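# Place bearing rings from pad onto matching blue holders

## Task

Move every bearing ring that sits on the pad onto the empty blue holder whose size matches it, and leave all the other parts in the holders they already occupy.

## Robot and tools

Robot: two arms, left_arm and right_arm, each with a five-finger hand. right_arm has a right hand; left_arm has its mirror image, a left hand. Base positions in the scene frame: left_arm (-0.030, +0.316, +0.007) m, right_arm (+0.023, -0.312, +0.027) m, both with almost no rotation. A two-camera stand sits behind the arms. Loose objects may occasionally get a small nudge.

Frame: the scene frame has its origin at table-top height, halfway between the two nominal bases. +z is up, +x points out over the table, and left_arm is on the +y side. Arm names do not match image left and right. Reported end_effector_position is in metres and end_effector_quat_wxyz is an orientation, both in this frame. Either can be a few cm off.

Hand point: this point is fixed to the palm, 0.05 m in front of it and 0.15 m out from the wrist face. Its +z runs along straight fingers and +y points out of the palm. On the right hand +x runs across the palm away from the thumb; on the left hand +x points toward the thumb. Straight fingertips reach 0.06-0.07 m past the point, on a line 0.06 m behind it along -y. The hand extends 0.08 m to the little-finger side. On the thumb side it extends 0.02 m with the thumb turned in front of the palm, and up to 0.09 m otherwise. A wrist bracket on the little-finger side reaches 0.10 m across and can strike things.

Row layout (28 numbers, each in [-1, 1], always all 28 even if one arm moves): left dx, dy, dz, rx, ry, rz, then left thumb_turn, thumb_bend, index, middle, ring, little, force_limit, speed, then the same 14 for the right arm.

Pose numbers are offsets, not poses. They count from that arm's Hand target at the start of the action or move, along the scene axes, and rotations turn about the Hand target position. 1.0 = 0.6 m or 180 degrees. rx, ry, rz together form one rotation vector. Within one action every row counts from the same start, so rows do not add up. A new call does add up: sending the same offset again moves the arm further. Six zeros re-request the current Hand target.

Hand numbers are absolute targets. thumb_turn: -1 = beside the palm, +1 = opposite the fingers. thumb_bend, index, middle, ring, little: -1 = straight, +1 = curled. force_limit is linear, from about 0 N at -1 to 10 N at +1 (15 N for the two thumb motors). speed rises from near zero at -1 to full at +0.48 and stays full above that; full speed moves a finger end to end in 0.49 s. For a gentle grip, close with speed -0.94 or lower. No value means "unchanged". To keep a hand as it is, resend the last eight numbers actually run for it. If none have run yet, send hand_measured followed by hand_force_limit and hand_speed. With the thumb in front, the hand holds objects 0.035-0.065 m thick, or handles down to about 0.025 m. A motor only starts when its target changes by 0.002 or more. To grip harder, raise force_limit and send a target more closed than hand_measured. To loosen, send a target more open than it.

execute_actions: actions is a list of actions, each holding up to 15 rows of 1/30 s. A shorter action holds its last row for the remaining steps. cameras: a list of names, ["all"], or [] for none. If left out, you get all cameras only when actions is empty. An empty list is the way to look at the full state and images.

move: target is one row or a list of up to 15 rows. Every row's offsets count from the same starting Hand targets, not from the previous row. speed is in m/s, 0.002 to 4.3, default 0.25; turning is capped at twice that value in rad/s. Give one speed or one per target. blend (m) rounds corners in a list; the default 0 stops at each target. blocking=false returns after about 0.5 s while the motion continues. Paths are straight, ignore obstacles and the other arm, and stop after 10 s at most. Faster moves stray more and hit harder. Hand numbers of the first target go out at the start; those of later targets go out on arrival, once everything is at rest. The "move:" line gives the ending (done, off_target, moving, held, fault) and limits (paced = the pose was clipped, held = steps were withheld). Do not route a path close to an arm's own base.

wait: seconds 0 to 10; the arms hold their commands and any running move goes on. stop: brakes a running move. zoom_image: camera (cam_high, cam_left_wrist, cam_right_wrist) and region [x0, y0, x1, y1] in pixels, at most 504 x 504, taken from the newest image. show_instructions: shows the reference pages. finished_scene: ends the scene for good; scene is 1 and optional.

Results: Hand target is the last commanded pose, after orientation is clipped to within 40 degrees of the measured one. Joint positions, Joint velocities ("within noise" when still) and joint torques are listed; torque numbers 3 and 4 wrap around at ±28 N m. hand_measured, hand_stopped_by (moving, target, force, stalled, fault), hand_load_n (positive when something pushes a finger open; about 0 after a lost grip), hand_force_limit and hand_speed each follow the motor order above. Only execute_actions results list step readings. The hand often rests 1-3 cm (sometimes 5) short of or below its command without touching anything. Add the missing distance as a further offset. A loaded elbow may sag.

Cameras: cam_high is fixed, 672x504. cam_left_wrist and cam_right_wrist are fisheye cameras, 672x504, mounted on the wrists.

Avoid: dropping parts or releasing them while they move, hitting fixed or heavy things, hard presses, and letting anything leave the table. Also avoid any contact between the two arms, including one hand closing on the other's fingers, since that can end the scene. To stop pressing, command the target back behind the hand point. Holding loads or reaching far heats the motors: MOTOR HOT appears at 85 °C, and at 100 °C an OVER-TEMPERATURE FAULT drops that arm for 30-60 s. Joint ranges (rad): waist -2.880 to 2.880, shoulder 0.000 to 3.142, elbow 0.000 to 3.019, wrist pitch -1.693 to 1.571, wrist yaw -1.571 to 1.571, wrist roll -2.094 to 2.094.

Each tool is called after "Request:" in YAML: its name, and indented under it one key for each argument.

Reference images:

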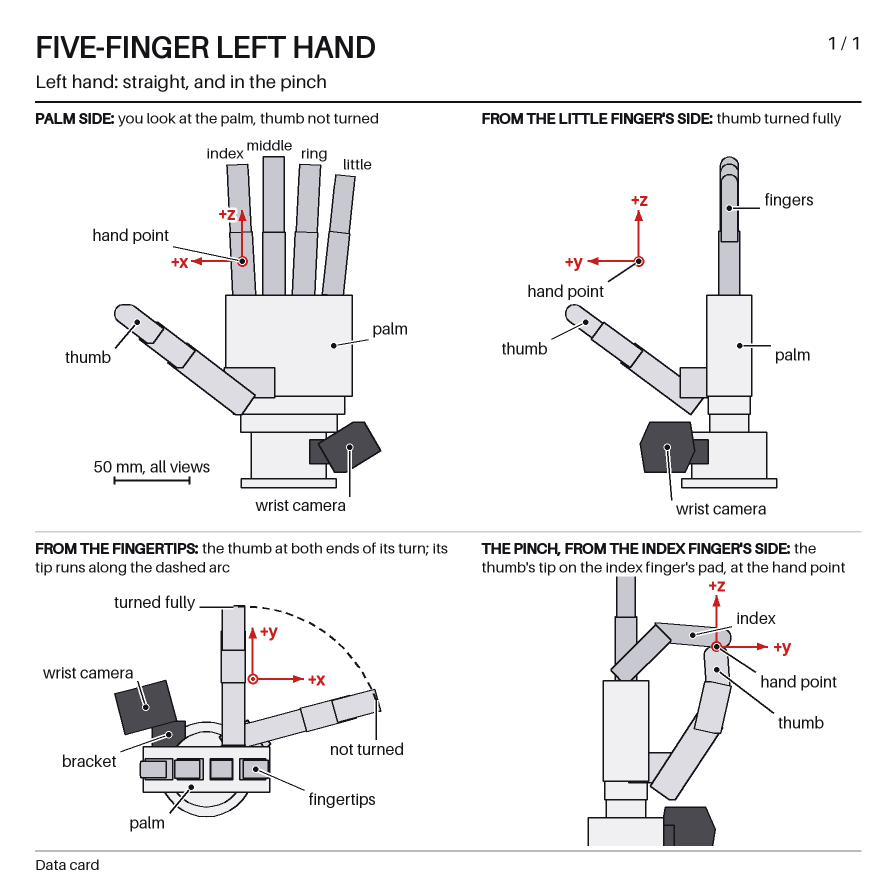

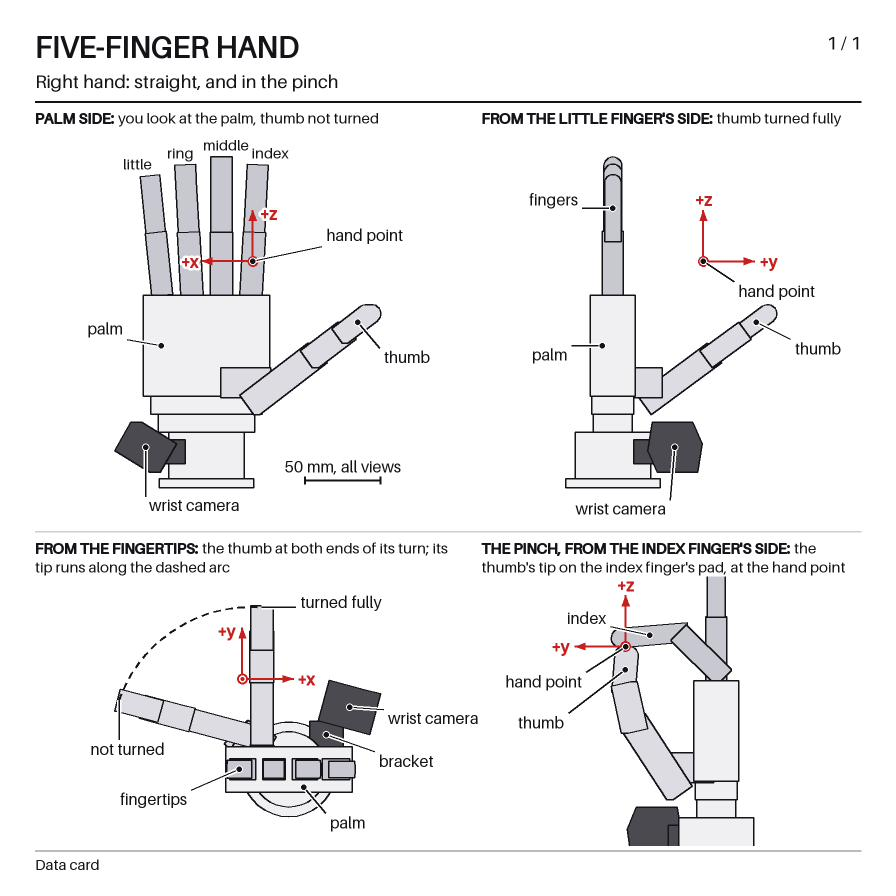

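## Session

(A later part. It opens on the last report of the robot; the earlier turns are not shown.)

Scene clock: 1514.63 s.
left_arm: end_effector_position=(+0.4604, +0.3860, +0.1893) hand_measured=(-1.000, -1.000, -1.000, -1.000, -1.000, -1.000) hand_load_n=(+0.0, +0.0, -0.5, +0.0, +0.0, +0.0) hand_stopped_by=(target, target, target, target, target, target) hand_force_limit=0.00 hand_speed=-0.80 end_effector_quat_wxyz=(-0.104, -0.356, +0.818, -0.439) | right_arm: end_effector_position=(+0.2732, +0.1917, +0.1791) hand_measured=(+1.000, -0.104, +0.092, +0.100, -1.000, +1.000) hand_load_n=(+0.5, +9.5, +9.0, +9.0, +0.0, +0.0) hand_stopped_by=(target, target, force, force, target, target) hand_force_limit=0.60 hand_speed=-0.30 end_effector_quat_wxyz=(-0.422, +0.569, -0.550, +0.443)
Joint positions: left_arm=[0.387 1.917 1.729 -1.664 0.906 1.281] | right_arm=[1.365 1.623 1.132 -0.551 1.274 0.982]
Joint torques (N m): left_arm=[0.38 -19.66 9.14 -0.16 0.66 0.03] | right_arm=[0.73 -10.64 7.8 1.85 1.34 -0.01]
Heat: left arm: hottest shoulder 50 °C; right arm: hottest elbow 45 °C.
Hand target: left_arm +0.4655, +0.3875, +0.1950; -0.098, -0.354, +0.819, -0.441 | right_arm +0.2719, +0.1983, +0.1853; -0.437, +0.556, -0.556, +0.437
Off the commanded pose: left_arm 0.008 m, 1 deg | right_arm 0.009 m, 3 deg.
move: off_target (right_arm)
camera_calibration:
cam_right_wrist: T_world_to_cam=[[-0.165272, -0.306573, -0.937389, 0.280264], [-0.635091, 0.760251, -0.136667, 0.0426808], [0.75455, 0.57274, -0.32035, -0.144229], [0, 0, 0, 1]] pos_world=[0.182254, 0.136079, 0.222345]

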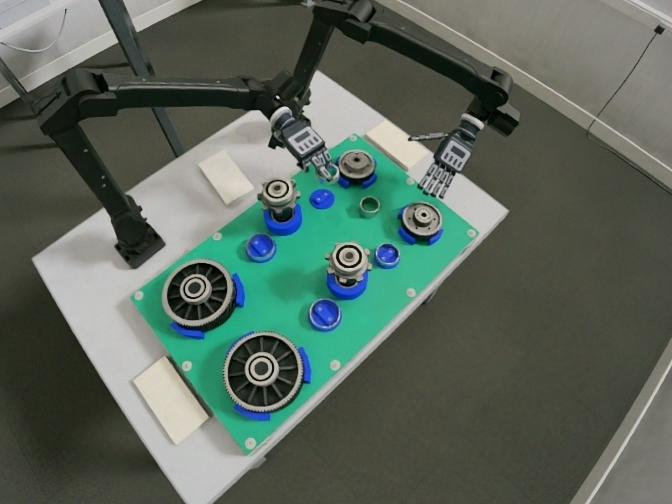

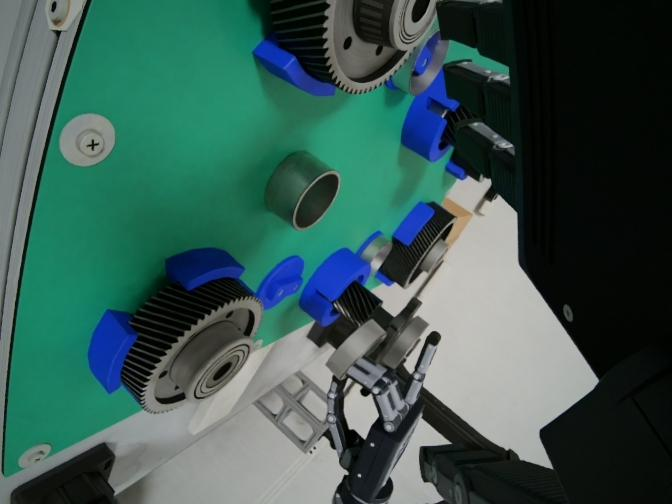

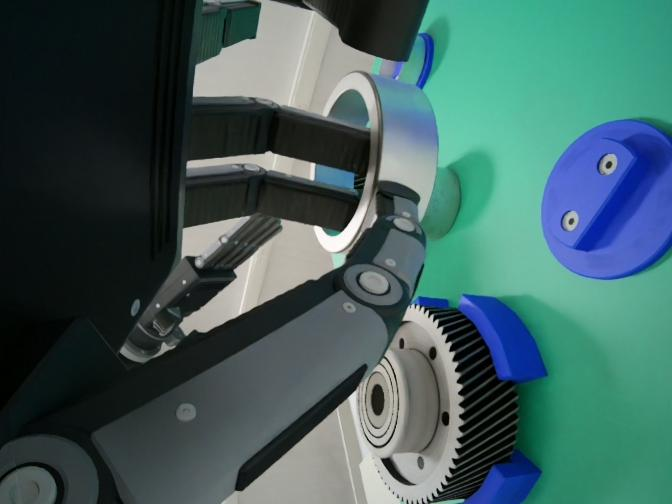

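Request:
move:
  target: [0,0,0,0,0,0,-1,-1,-1,-1,-1,-1,0,-0.8,-0.0165,-0.023,-0.0905,0.015,0,0,1,-0.1,0.42,0.42,-1,1,0.6,-0.3]
  speed: 0.06
  cameras: ["all"]

Request:
zoom_image:
  camera: "cam_right_wrist"
  region: [300, 20, 600, 320]

Request:
zoom_image:
  camera: "cam_high"
  region: [270, 140, 360, 230]

Scene clock: 1542.07 s.
left_arm: end_effector_position=(+0.4604, +0.3860, +0.1893) hand_measured=(-1.000, -1.000, -1.000, -1.000, -1.000, -1.000) hand_load_n=(+0.0, +0.0, +0.0, +0.0, +0.0, +0.0) hand_stopped_by=(target, target, target, target, target, target) hand_force_limit=0.00 hand_speed=-0.80 end_effector_quat_wxyz=(-0.104, -0.356, +0.818, -0.439) | right_arm: end_effector_position=(+0.2633, +0.1786, +0.1275) hand_measured=(+1.000, -0.104, +0.092, +0.100, -1.000, +1.000) hand_load_n=(+0.5, +9.5, +9.0, +9.0, +0.0, +0.0) hand_stopped_by=(target, target, force, force, target, target) hand_force_limit=0.60 hand_speed=-0.30 end_effector_quat_wxyz=(-0.437, +0.557, -0.562, +0.428)
Joint positions: left_arm=[0.387 1.917 1.729 -1.664 0.906 1.281] | right_arm=[1.38 1.656 1.009 -0.399 1.276 1.04]
Joint torques (N m): left_arm=[0.38 -19.6 9.13 -0.18 0.67 0.02] | right_arm=[1.2 -10.05 7.01 2.29 1.32 0.04]
Heat: left arm: hottest shoulder 50 °C; right arm: hottest elbow 42 °C.
Hand target: left_arm +0.4655, +0.3875, +0.1950; -0.098, -0.354, +0.819, -0.441 | right_arm +0.2620, +0.1844, +0.1309; -0.450, +0.545, -0.566, +0.424
Off the commanded pose: left_arm 0.008 m, 1 deg | right_arm 0.007 m, 2 deg.
move: done
camera_calibration:
cam_right_wrist: T_world_to_cam=[[-0.164726, -0.256858, -0.952307, 0.219149], [-0.634514, 0.766792, -0.0970654, 0.0330446], [0.755154, 0.588263, -0.28929, -0.152667], [0, 0, 0, 1]] pos_world=[0.172354, 0.12076, 0.16774]

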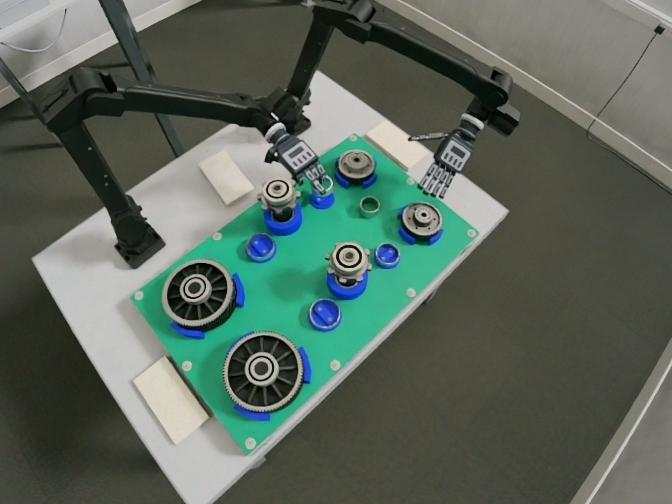

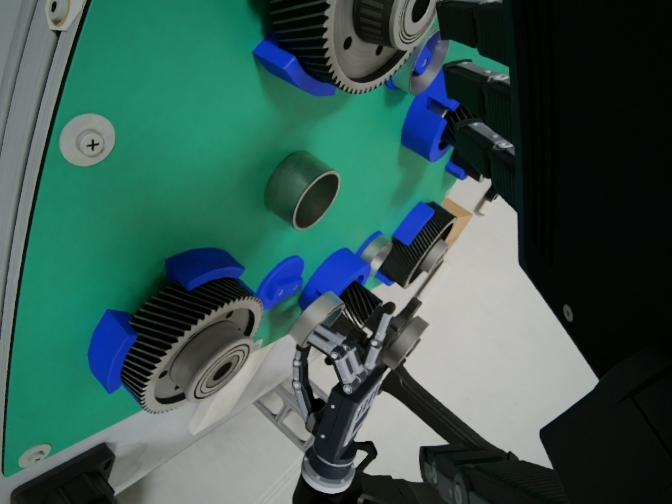

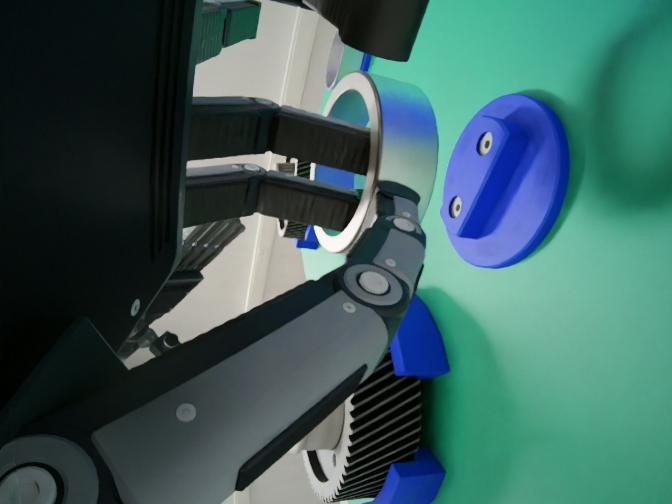

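Scaled by 1.680 from the camera's 672x504 image, which has a finer 960x720 frame.

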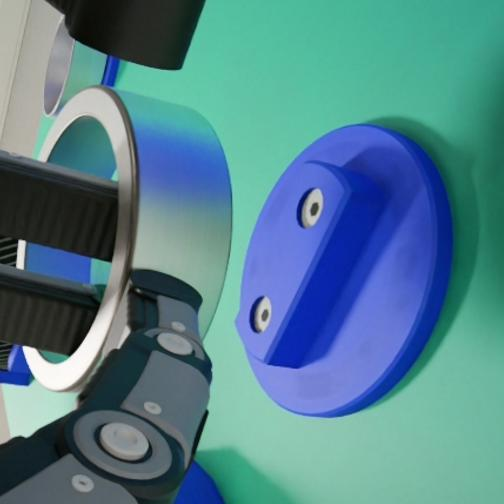

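Scaled by 5.600 from the camera's 672x504 image, which has a finer 960x720 frame.

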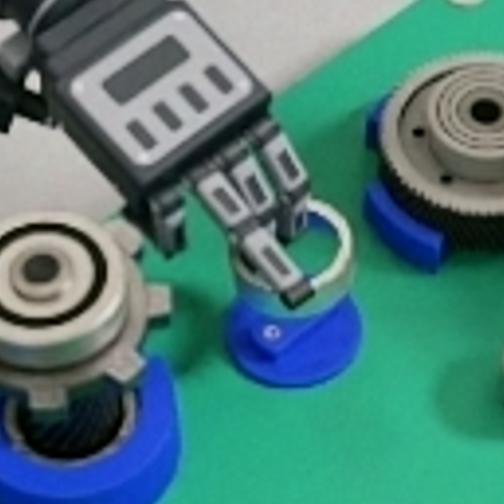

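Request:
zoom_image:
  camera: "cam_high"
  region: [300, 165, 345, 215]

Scaled by 10.080 from the camera's 672x504 image, which has a finer 960x720 frame.

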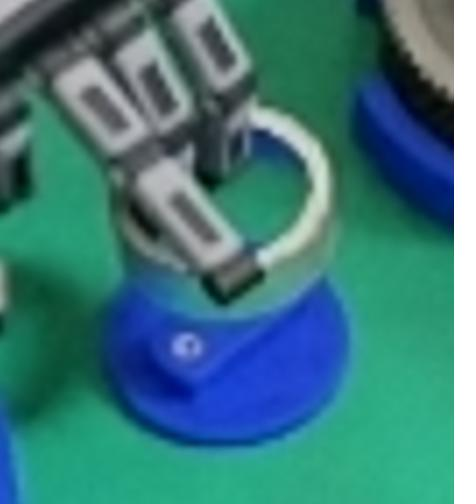

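Request:
zoom_image:
  camera: "cam_left_wrist"
  region: [240, 230, 380, 370]

Scaled by 3.600 from the camera's 672x504 image, which has a finer 960x720 frame.

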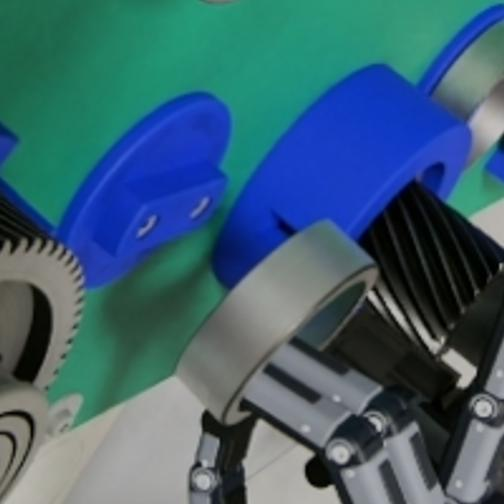

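Request:
move:
  target: [0,0,0,0,0,0,-1,-1,-1,-1,-1,-1,0,-0.8,0.0037,-0.004,-0.030,0,0.019,0,1,-0.1,0.42,0.42,-1,1,0.6,-0.3]
  speed: 0.05
  cameras: ["all"]

Request:
zoom_image:
  camera: "cam_right_wrist"
  region: [300, 20, 600, 320]

Request:
zoom_image:
  camera: "cam_high"
  region: [300, 165, 345, 215]

Request:
zoom_image:
  camera: "cam_left_wrist"
  region: [240, 230, 380, 370]

Scene clock: 1635.67 s.
left_arm: end_effector_position=(+0.4604, +0.3860, +0.1893) hand_measured=(-1.000, -1.000, -1.000, -1.000, -1.000, -1.000) hand_load_n=(+0.0, +0.0, +0.0, +0.0, +0.0, +0.0) hand_stopped_by=(target, target, target, target, target, target) hand_force_limit=0.00 hand_speed=-0.80 end_effector_quat_wxyz=(-0.104, -0.356, +0.818, -0.439) | right_arm: end_effector_position=(+0.2603, +0.1842, +0.1158) hand_measured=(+1.000, -0.104, +0.092, +0.100, -1.000, +1.000) hand_load_n=(+0.5, +10.0, +9.5, +9.0, +0.0, +0.0) hand_stopped_by=(target, target, force, force, target, target) hand_force_limit=0.60 hand_speed=-0.30 end_effector_quat_wxyz=(-0.435, +0.562, -0.575, +0.405)
Joint positions: left_arm=[0.387 1.917 1.729 -1.664 0.906 1.281] | right_arm=[1.375 1.668 1.009 -0.399 1.227 1.078]
Joint torques (N m): left_arm=[0.38 -19.72 9.13 -0.17 0.67 0.02] | right_arm=[-0.73 -9.82 6.49 0.46 0.74 0]
Heat: left arm: hottest shoulder 50 °C; right arm: hottest elbow 38 °C.
Hand target: left_arm +0.4655, +0.3875, +0.1950; -0.098, -0.354, +0.819, -0.441 | right_arm +0.2642, +0.1820, +0.1130; -0.433, +0.558, -0.580, +0.407
Off the commanded pose: left_arm 0.008 m, 1 deg | right_arm 0.005 m, 1 deg.
move: done
camera_calibration:
cam_right_wrist: T_world_to_cam=[[-0.204761, -0.228665, -0.951728, 0.214208], [-0.644755, 0.763086, -0.0446249, 0.0229852], [0.736454, 0.604493, -0.303683, -0.153556], [0, 0, 0, 1]] pos_world=[0.171768, 0.124266, 0.158261]

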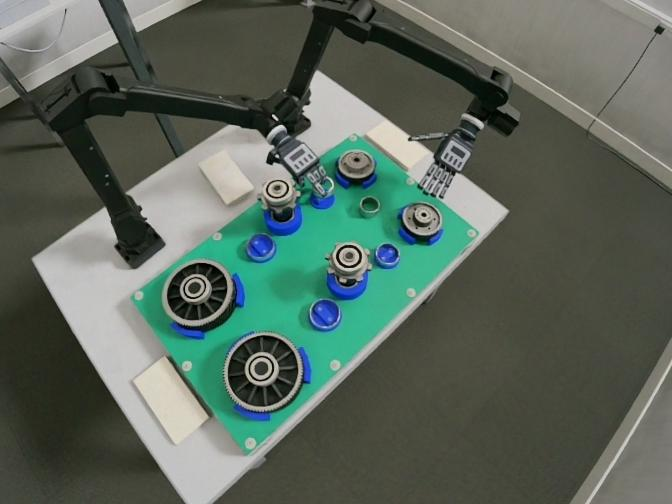

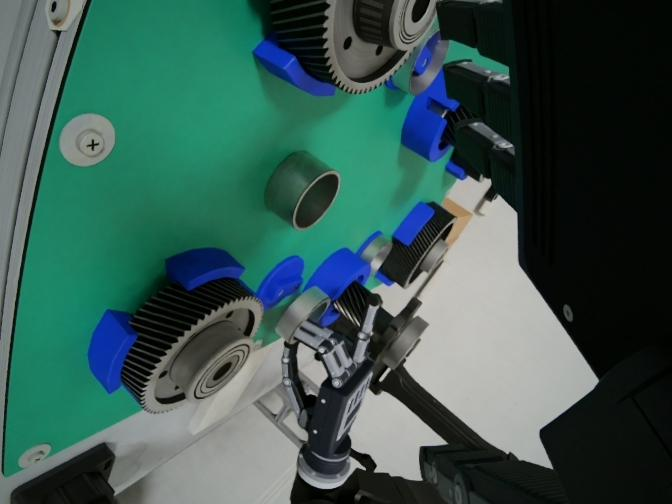

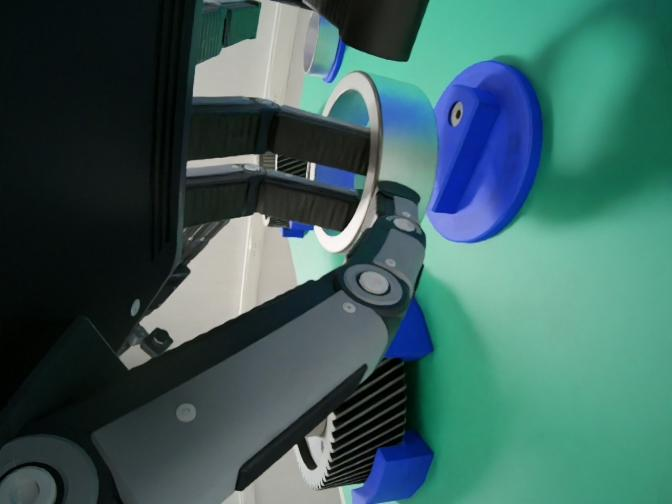

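Scaled by 1.680 from the camera's 672x504 image, which has a finer 960x720 frame.

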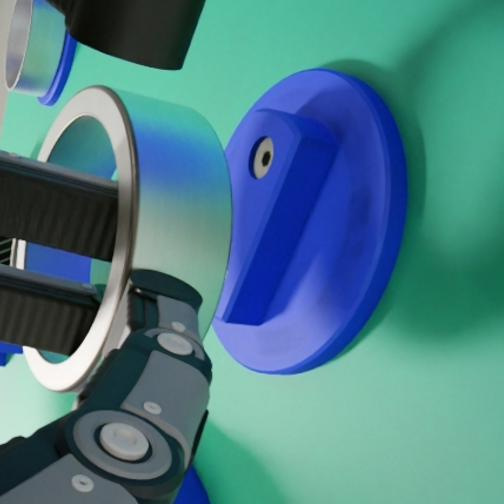

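Scaled by 10.080 from the camera's 672x504 image, which has a finer 960x720 frame.

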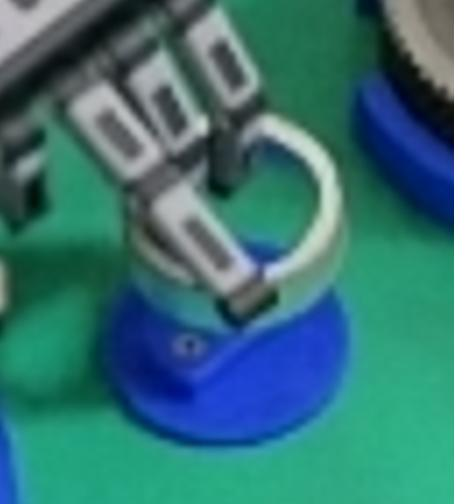

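Scaled by 3.600 from the camera's 672x504 image, which has a finer 960x720 frame.

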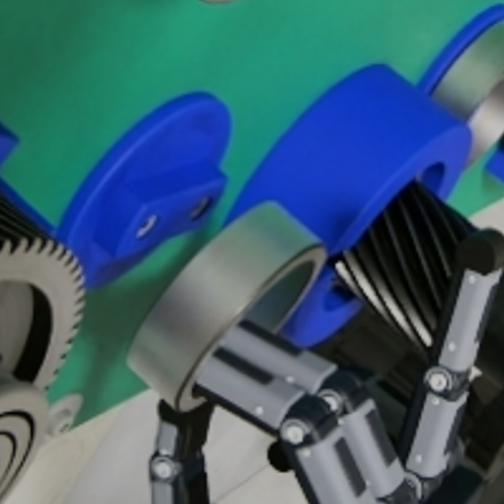

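Request:
move:
  target: [0,0,0,0,0,0,-1,-1,-1,-1,-1,-1,0,-0.8,0.0033,-0.015,-0.008,0,-0.006,-0.006,1,-0.1,0.42,0.42,-1,1,0.6,-0.3]
  speed: 0.05
  cameras: ["all"]

Request:
zoom_image:
  camera: "cam_right_wrist"
  region: [300, 20, 600, 320]

Request:
zoom_image:
  camera: "cam_high"
  region: [300, 165, 345, 215]

Request:
zoom_image:
  camera: "cam_left_wrist"
  region: [240, 230, 380, 370]

Scene clock: 1662.93 s.
left_arm: end_effector_position=(+0.4604, +0.3860, +0.1893) hand_measured=(-1.000, -1.000, -1.000, -1.000, -1.000, -1.000) hand_load_n=(+0.0, +0.0, +0.0, +0.0, +0.0, +0.0) hand_stopped_by=(target, target, target, target, target, target) hand_force_limit=0.00 hand_speed=-0.80 end_effector_quat_wxyz=(-0.104, -0.356, +0.818, -0.439) | right_arm: end_effector_position=(+0.2608, +0.1757, +0.1092) hand_measured=(+1.000, -0.104, +0.092, +0.100, -1.000, +1.000) hand_load_n=(+0.5, +10.0, +9.0, +9.0, +0.0, +0.0) hand_stopped_by=(target, target, force, force, target, target) hand_force_limit=0.60 hand_speed=-0.30 end_effector_quat_wxyz=(-0.434, +0.557, -0.577, +0.411)
Joint positions: left_arm=[0.387 1.917 1.729 -1.664 0.906 1.281] | right_arm=[1.375 1.67 0.988 -0.399 1.24 1.101]
Joint torques (N m): left_arm=[0.26 -19.6 9.16 -0.18 0.67 0.03] | right_arm=[-1.26 -10.05 6.69 0.75 1.34 0.05]
Heat: left arm: hottest shoulder 50 °C; right arm: hottest elbow 38 °C.
Hand target: left_arm +0.4655, +0.3875, +0.1950; -0.098, -0.354, +0.819, -0.441 | right_arm +0.2662, +0.1730, +0.1081; -0.434, +0.548, -0.581, +0.416
Off the commanded pose: left_arm 0.008 m, 1 deg | right_arm 0.006 m, 1 deg.
move: done
camera_calibration:
cam_right_wrist: T_world_to_cam=[[-0.199972, -0.22819, -0.952859, 0.20487], [-0.634176, 0.771461, -0.051657, 0.0259938], [0.746881, 0.593951, -0.298983, -0.152114], [0, 0, 0, 1]] pos_world=[0.171064, 0.117044, 0.151075]

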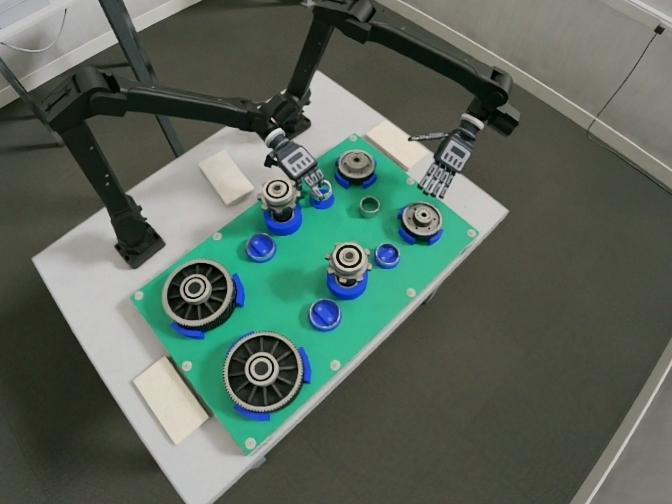

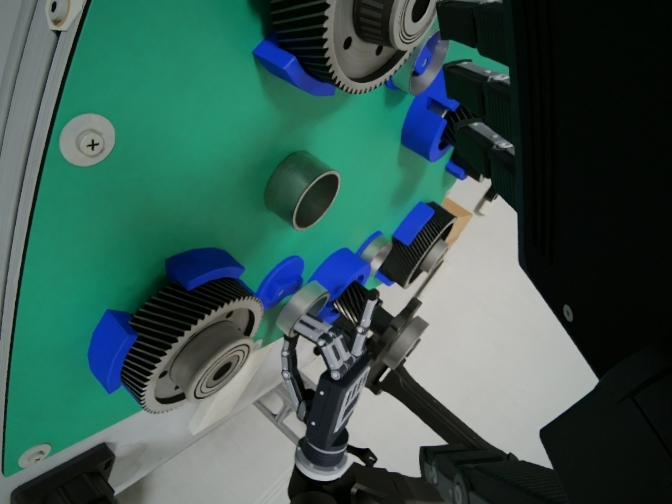

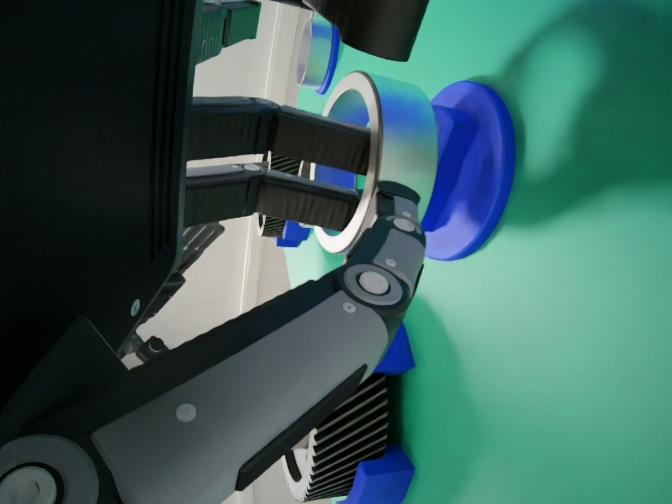

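Scaled by 1.680 from the camera's 672x504 image, which has a finer 960x720 frame.

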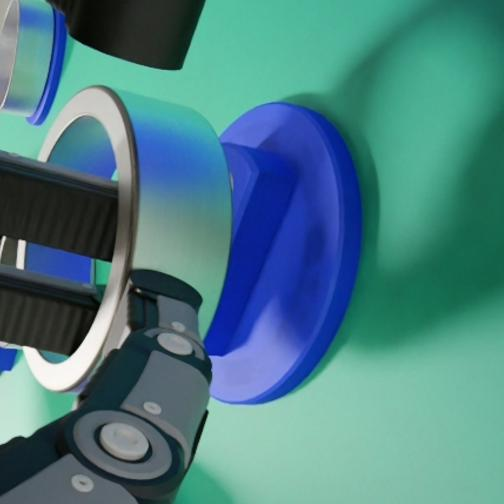

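Scaled by 10.080 from the camera's 672x504 image, which has a finer 960x720 frame.

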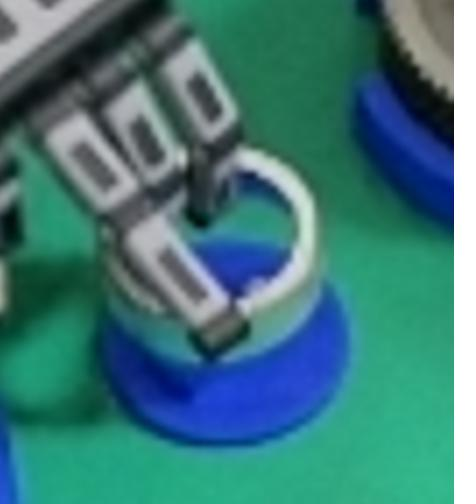

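Scaled by 3.600 from the camera's 672x504 image, which has a finer 960x720 frame.

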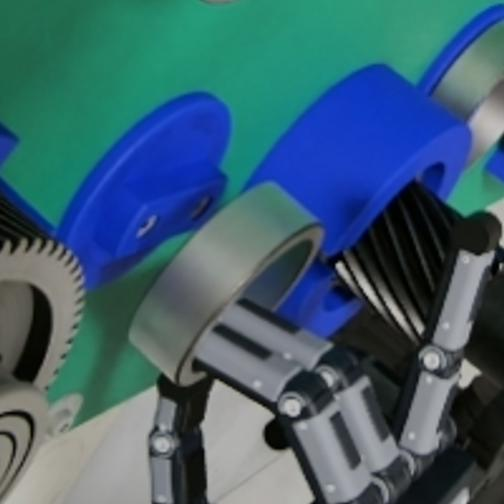

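Request:
move:
  target: [0,0,0,0,0,0,-1,-1,-1,-1,-1,-1,0,-0.8,0.006,0.003,-0.013,0,0,0.0,1,-0.1,0.42,0.42,-1,1,0.6,-0.3]
  speed: 0.05
  cameras: ["all"]

Request:
zoom_image:
  camera: "cam_right_wrist"
  region: [380, 50, 560, 270]

Request:
zoom_image:
  camera: "cam_high"
  region: [300, 165, 345, 215]

Request:
zoom_image:
  camera: "cam_left_wrist"
  region: [240, 230, 380, 370]

Scene clock: 1705.60 s.
left_arm: end_effector_position=(+0.4604, +0.3860, +0.1893) hand_measured=(-1.000, -1.000, -1.000, -1.000, -1.000, -1.000) hand_load_n=(+0.0, +0.0, +0.0, +0.0, +0.0, +0.0) hand_stopped_by=(target, target, target, target, target, target) hand_force_limit=0.00 hand_speed=-0.80 end_effector_quat_wxyz=(-0.104, -0.356, +0.818, -0.439) | right_arm: end_effector_position=(+0.2647, +0.1750, +0.1007) hand_measured=(+1.000, -0.104, +0.092, +0.100, -1.000, +1.000) hand_load_n=(+0.5, +9.5, +9.0, +8.5, +0.0, +0.0) hand_stopped_by=(target, target, force, force, target, target) hand_force_limit=0.60 hand_speed=-0.30 end_effector_quat_wxyz=(-0.430, +0.557, -0.578, +0.414)
Joint positions: left_arm=[0.387 1.917 1.729 -1.664 0.906 1.281] | right_arm=[1.368 1.689 0.988 -0.387 1.24 1.101]
Joint torques (N m): left_arm=[0.32 -19.6 9.14 -0.17 0.66 0.03] | right_arm=[-0.56 -9.23 6.39 1.8 1.2 -0.13]
Heat: left arm: hottest shoulder 50 °C; right arm: hottest elbow 39 °C.
Hand target: left_arm +0.4655, +0.3875, +0.1950; -0.098, -0.354, +0.819, -0.441 | right_arm +0.2698, +0.1749, +0.1004; -0.435, +0.548, -0.581, +0.416
Off the commanded pose: left_arm 0.008 m, 1 deg | right_arm 0.005 m, 1 deg.
move: done
camera_calibration:
cam_right_wrist: T_world_to_cam=[[-0.202789, -0.233473, -0.950982, 0.198855], [-0.62838, 0.775854, -0.0564814, 0.0267392], [0.75101, 0.586124, -0.304044, -0.15637], [0, 0, 0, 1]] pos_world=[0.174563, 0.117334, 0.143075]

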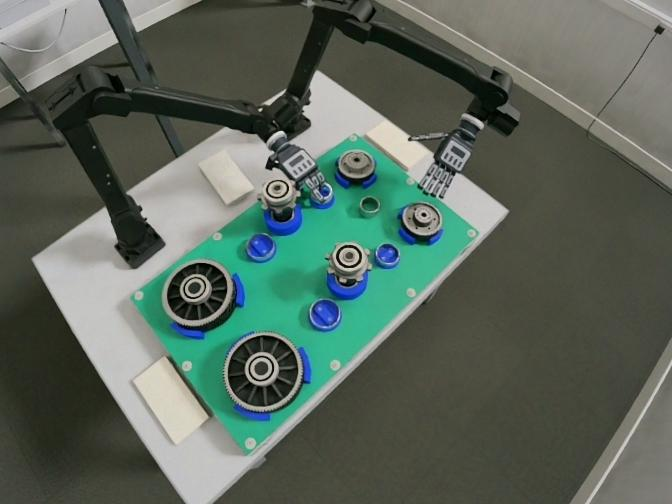

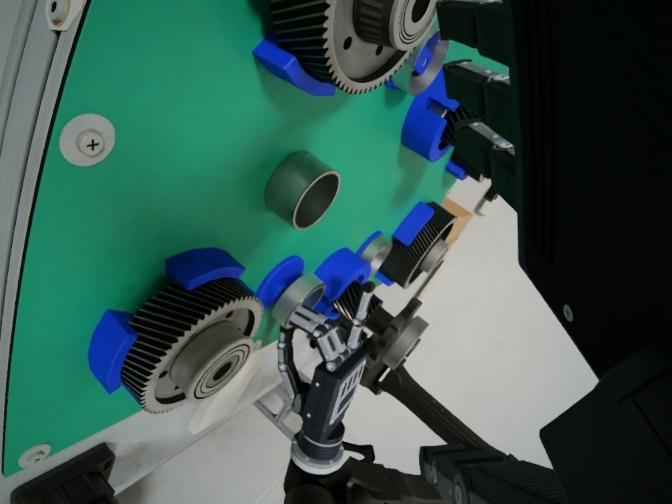

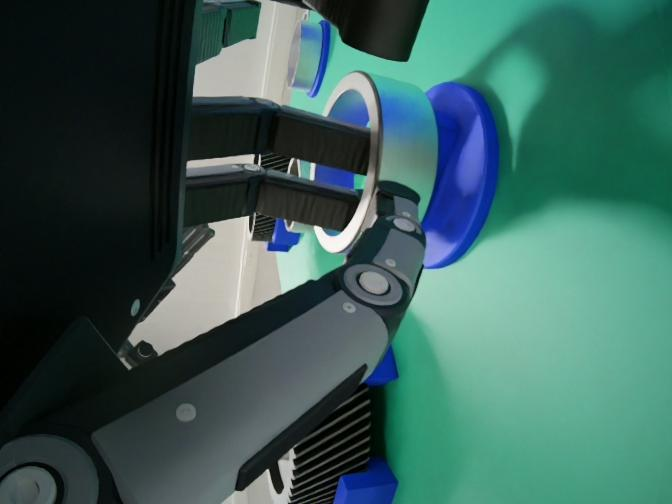

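Scaled by 2.291 from the camera's 672x504 image, which has a finer 960x720 frame.

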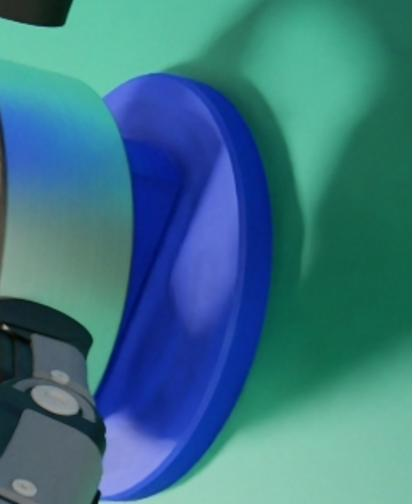

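Scaled by 10.080 from the camera's 672x504 image, which has a finer 960x720 frame.

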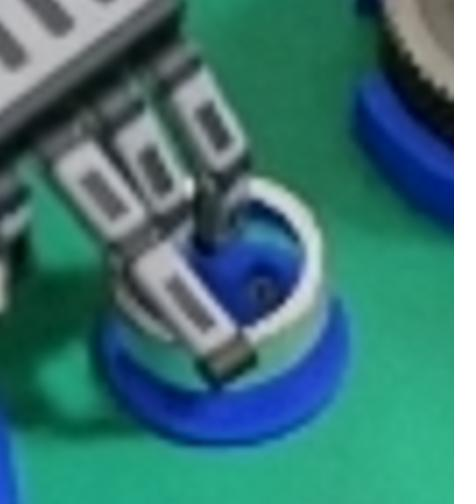

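Scaled by 3.600 from the camera's 672x504 image, which has a finer 960x720 frame.

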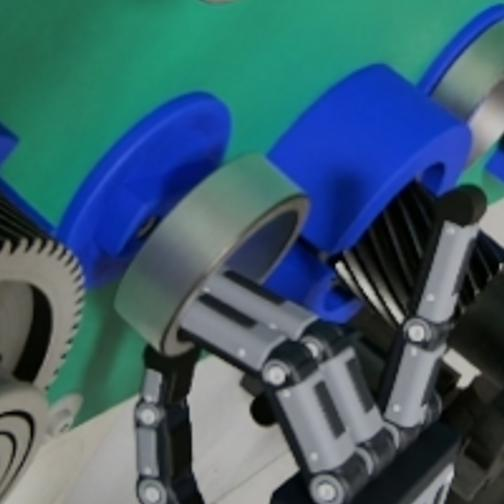

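Request:
move:
  target: [0,0,0,0,0,0,-1,-1,-1,-1,-1,-1,0,-0.8,0.0,0.006,-0.012,0,0,0.0,1,-0.1,0.42,0.42,-1,1,0.6,-0.3]
  speed: 0.04
  cameras: ["all"]

Request:
zoom_image:
  camera: "cam_high"
  region: [300, 165, 345, 215]

Request:
zoom_image:
  camera: "cam_left_wrist"
  region: [240, 230, 380, 370]

Scene clock: 1730.50 s.
left_arm: end_effector_position=(+0.4604, +0.3860, +0.1893) hand_measured=(-1.000, -1.000, -1.000, -1.000, -1.000, -1.000) hand_load_n=(+0.0, +0.0, +0.5, +0.0, +0.0, +0.0) hand_stopped_by=(target, target, target, target, target, target) hand_force_limit=0.00 hand_speed=-0.80 end_effector_quat_wxyz=(-0.104, -0.356, +0.818, -0.439) | right_arm: end_effector_position=(+0.2649, +0.1759, +0.0912) hand_measured=(+1.000, -0.104, +0.092, +0.100, -1.000, +1.000) hand_load_n=(+1.0, +10.0, +9.0, +8.5, +0.0, +0.0) hand_stopped_by=(target, target, force, force, target, target) hand_force_limit=0.60 hand_speed=-0.30 end_effector_quat_wxyz=(-0.427, +0.559, -0.576, +0.417)
Joint positions: left_arm=[0.387 1.917 1.729 -1.664 0.906 1.281] | right_arm=[1.368 1.711 0.988 -0.375 1.24 1.101]
Joint torques (N m): left_arm=[0.38 -19.6 9.11 -0.18 0.66 0.03] | right_arm=[-0.85 -9.76 6.53 1.73 1.23 -0.11]
Heat: left arm: hottest shoulder 50 °C; right arm: hottest elbow 39 °C.
Hand target: left_arm +0.4655, +0.3875, +0.1950; -0.098, -0.354, +0.819, -0.441 | right_arm +0.2698, +0.1784, +0.0931; -0.434, +0.548, -0.581, +0.416
Off the commanded pose: left_arm 0.008 m, 1 deg | right_arm 0.006 m, 2 deg.
move: done
camera_calibration:
cam_right_wrist: T_world_to_cam=[[-0.204144, -0.242006, -0.948556, 0.191659], [-0.628401, 0.775368, -0.0625786, 0.0262314], [0.750624, 0.583299, -0.310364, -0.15874], [0, 0, 0, 1]] pos_world=[0.174764, 0.118636, 0.134174]

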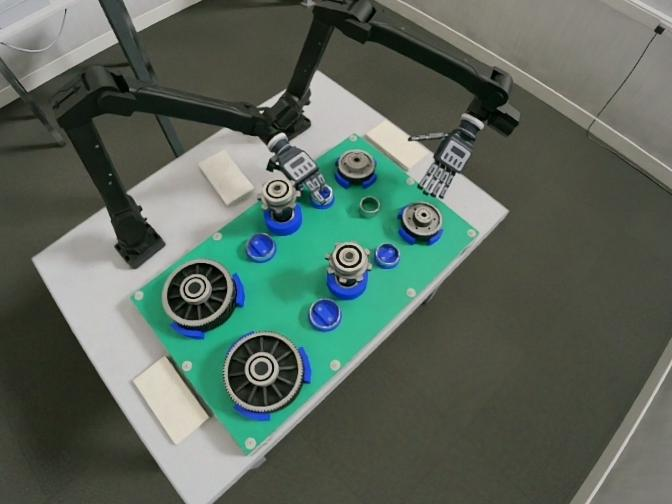

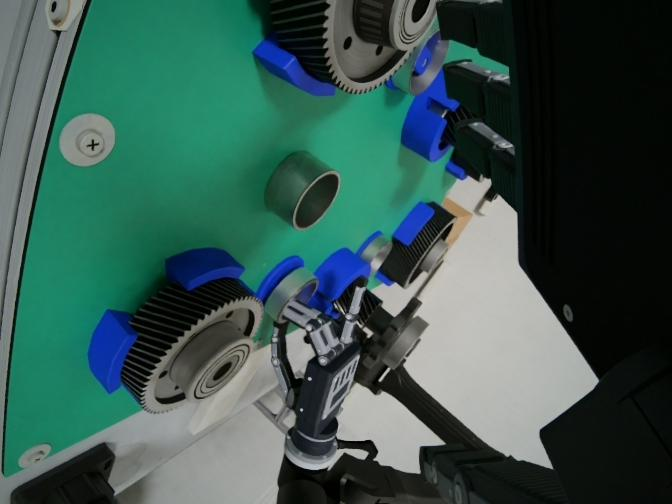

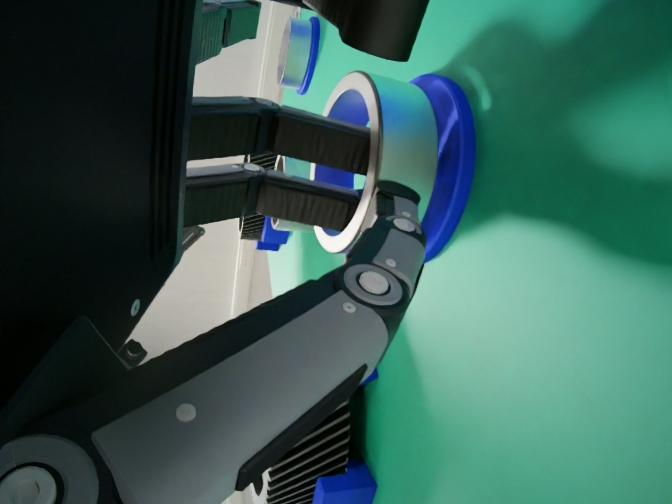

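Scaled by 10.080 from the camera's 672x504 image, which has a finer 960x720 frame.

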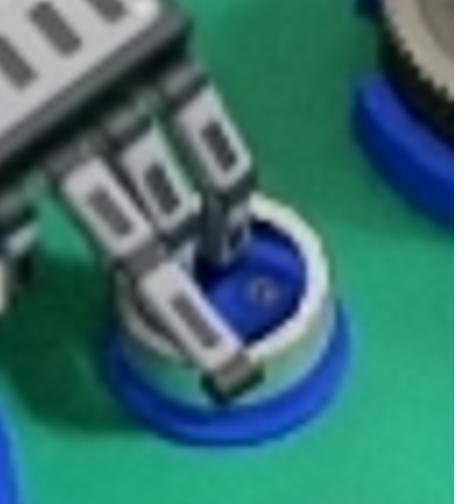

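Scaled by 3.600 from the camera's 672x504 image, which has a finer 960x720 frame.

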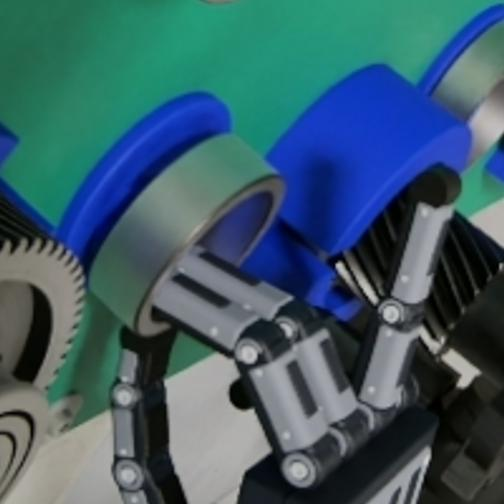

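Request:
move:
  target: [0,0,0,0,0,0,-1,-1,-1,-1,-1,-1,0,-0.8,0.0,0.0,-0.007,0,0,0.0,1,-0.1,0.42,0.42,-1,1,0.6,-0.3]
  speed: 0.04
  cameras: ["all"]

Request:
zoom_image:
  camera: "cam_high"
  region: [300, 165, 345, 215]

Request:
zoom_image:
  camera: "cam_left_wrist"
  region: [240, 230, 380, 370]

Request:
zoom_image:
  camera: "cam_right_wrist"
  region: [300, 50, 520, 290]

Scene clock: 1743.67 s.
left_arm: end_effector_position=(+0.4604, +0.3860, +0.1893) hand_measured=(-1.000, -1.000, -1.000, -1.000, -1.000, -1.000) hand_load_n=(-0.5, +0.0, +0.0, +0.0, +0.0, +0.0) hand_stopped_by=(target, target, target, target, target, target) hand_force_limit=0.00 hand_speed=-0.80 end_effector_quat_wxyz=(-0.104, -0.356, +0.818, -0.439) | right_arm: end_effector_position=(+0.2651, +0.1773, +0.0890) hand_measured=(+1.000, -0.104, +0.092, +0.100, -1.000, +1.000) hand_load_n=(+0.5, +9.5, +9.0, +9.0, +0.0, +0.0) hand_stopped_by=(target, target, force, force, target, target) hand_force_limit=0.60 hand_speed=-0.30 end_effector_quat_wxyz=(-0.428, +0.558, -0.577, +0.416)
Joint positions: left_arm=[0.387 1.917 1.729 -1.664 0.906 1.281] | right_arm=[1.368 1.717 0.988 -0.364 1.24 1.101]
Joint torques (N m): left_arm=[0.26 -19.66 9.14 -0.18 0.66 0.02] | right_arm=[-0.21 -10.17 6.27 2.11 1.21 -0.08]
Heat: left arm: hottest shoulder 50 °C; right arm: hottest elbow 39 °C.
Hand target: left_arm +0.4655, +0.3875, +0.1950; -0.098, -0.354, +0.819, -0.441 | right_arm +0.2698, +0.1785, +0.0890; -0.435, +0.548, -0.581, +0.416
Off the commanded pose: left_arm 0.008 m, 1 deg | right_arm 0.005 m, 1 deg.
move: done
camera_calibration:
cam_right_wrist: T_world_to_cam=[[-0.20351, -0.238005, -0.949704, 0.189203], [-0.628405, 0.775591, -0.0597109, 0.0247897], [0.750793, 0.584647, -0.307404, -0.161004], [0, 0, 0, 1]] pos_world=[0.174964, 0.119935, 0.131674]

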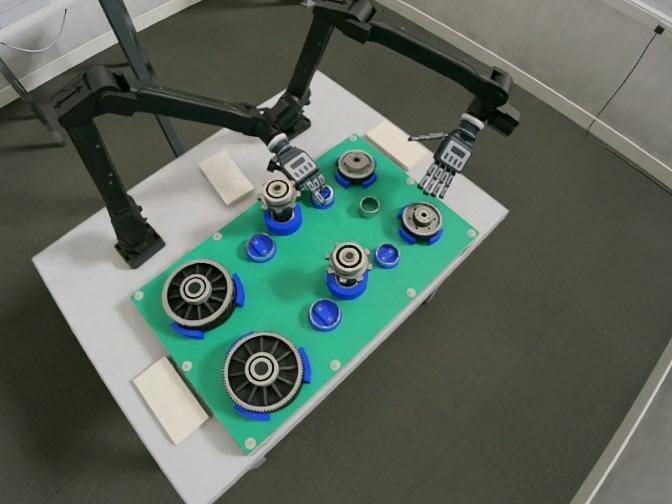

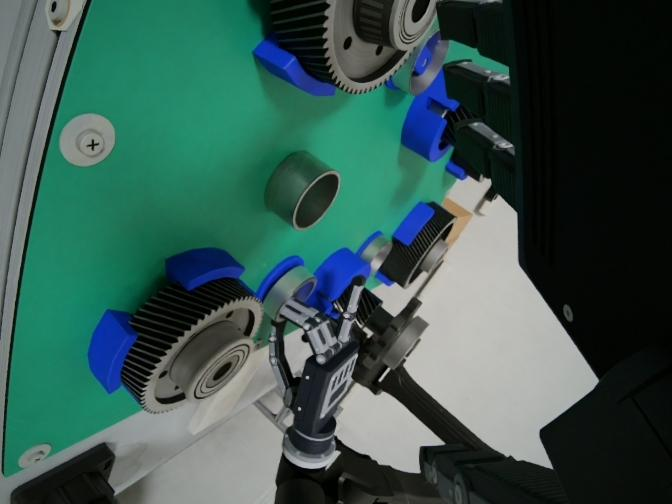

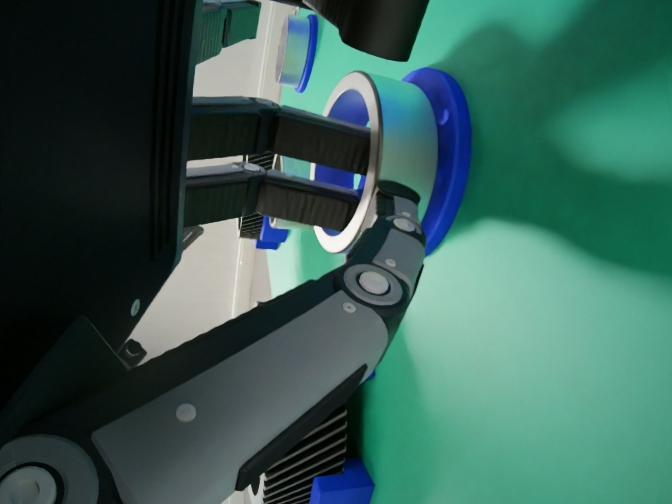

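Scaled by 10.080 from the camera's 672x504 image, which has a finer 960x720 frame.

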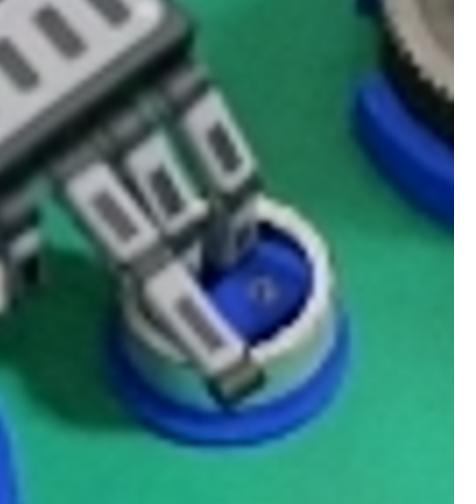

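Scaled by 3.600 from the camera's 672x504 image, which has a finer 960x720 frame.

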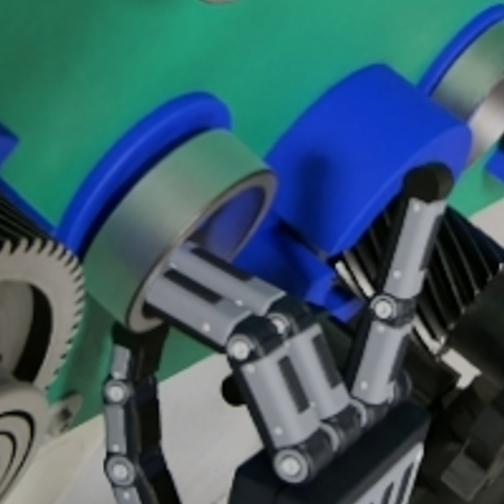

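Scaled by 2.100 from the camera's 672x504 image, which has a finer 960x720 frame.

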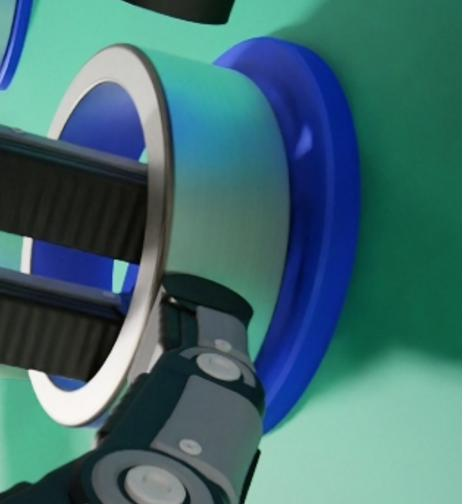

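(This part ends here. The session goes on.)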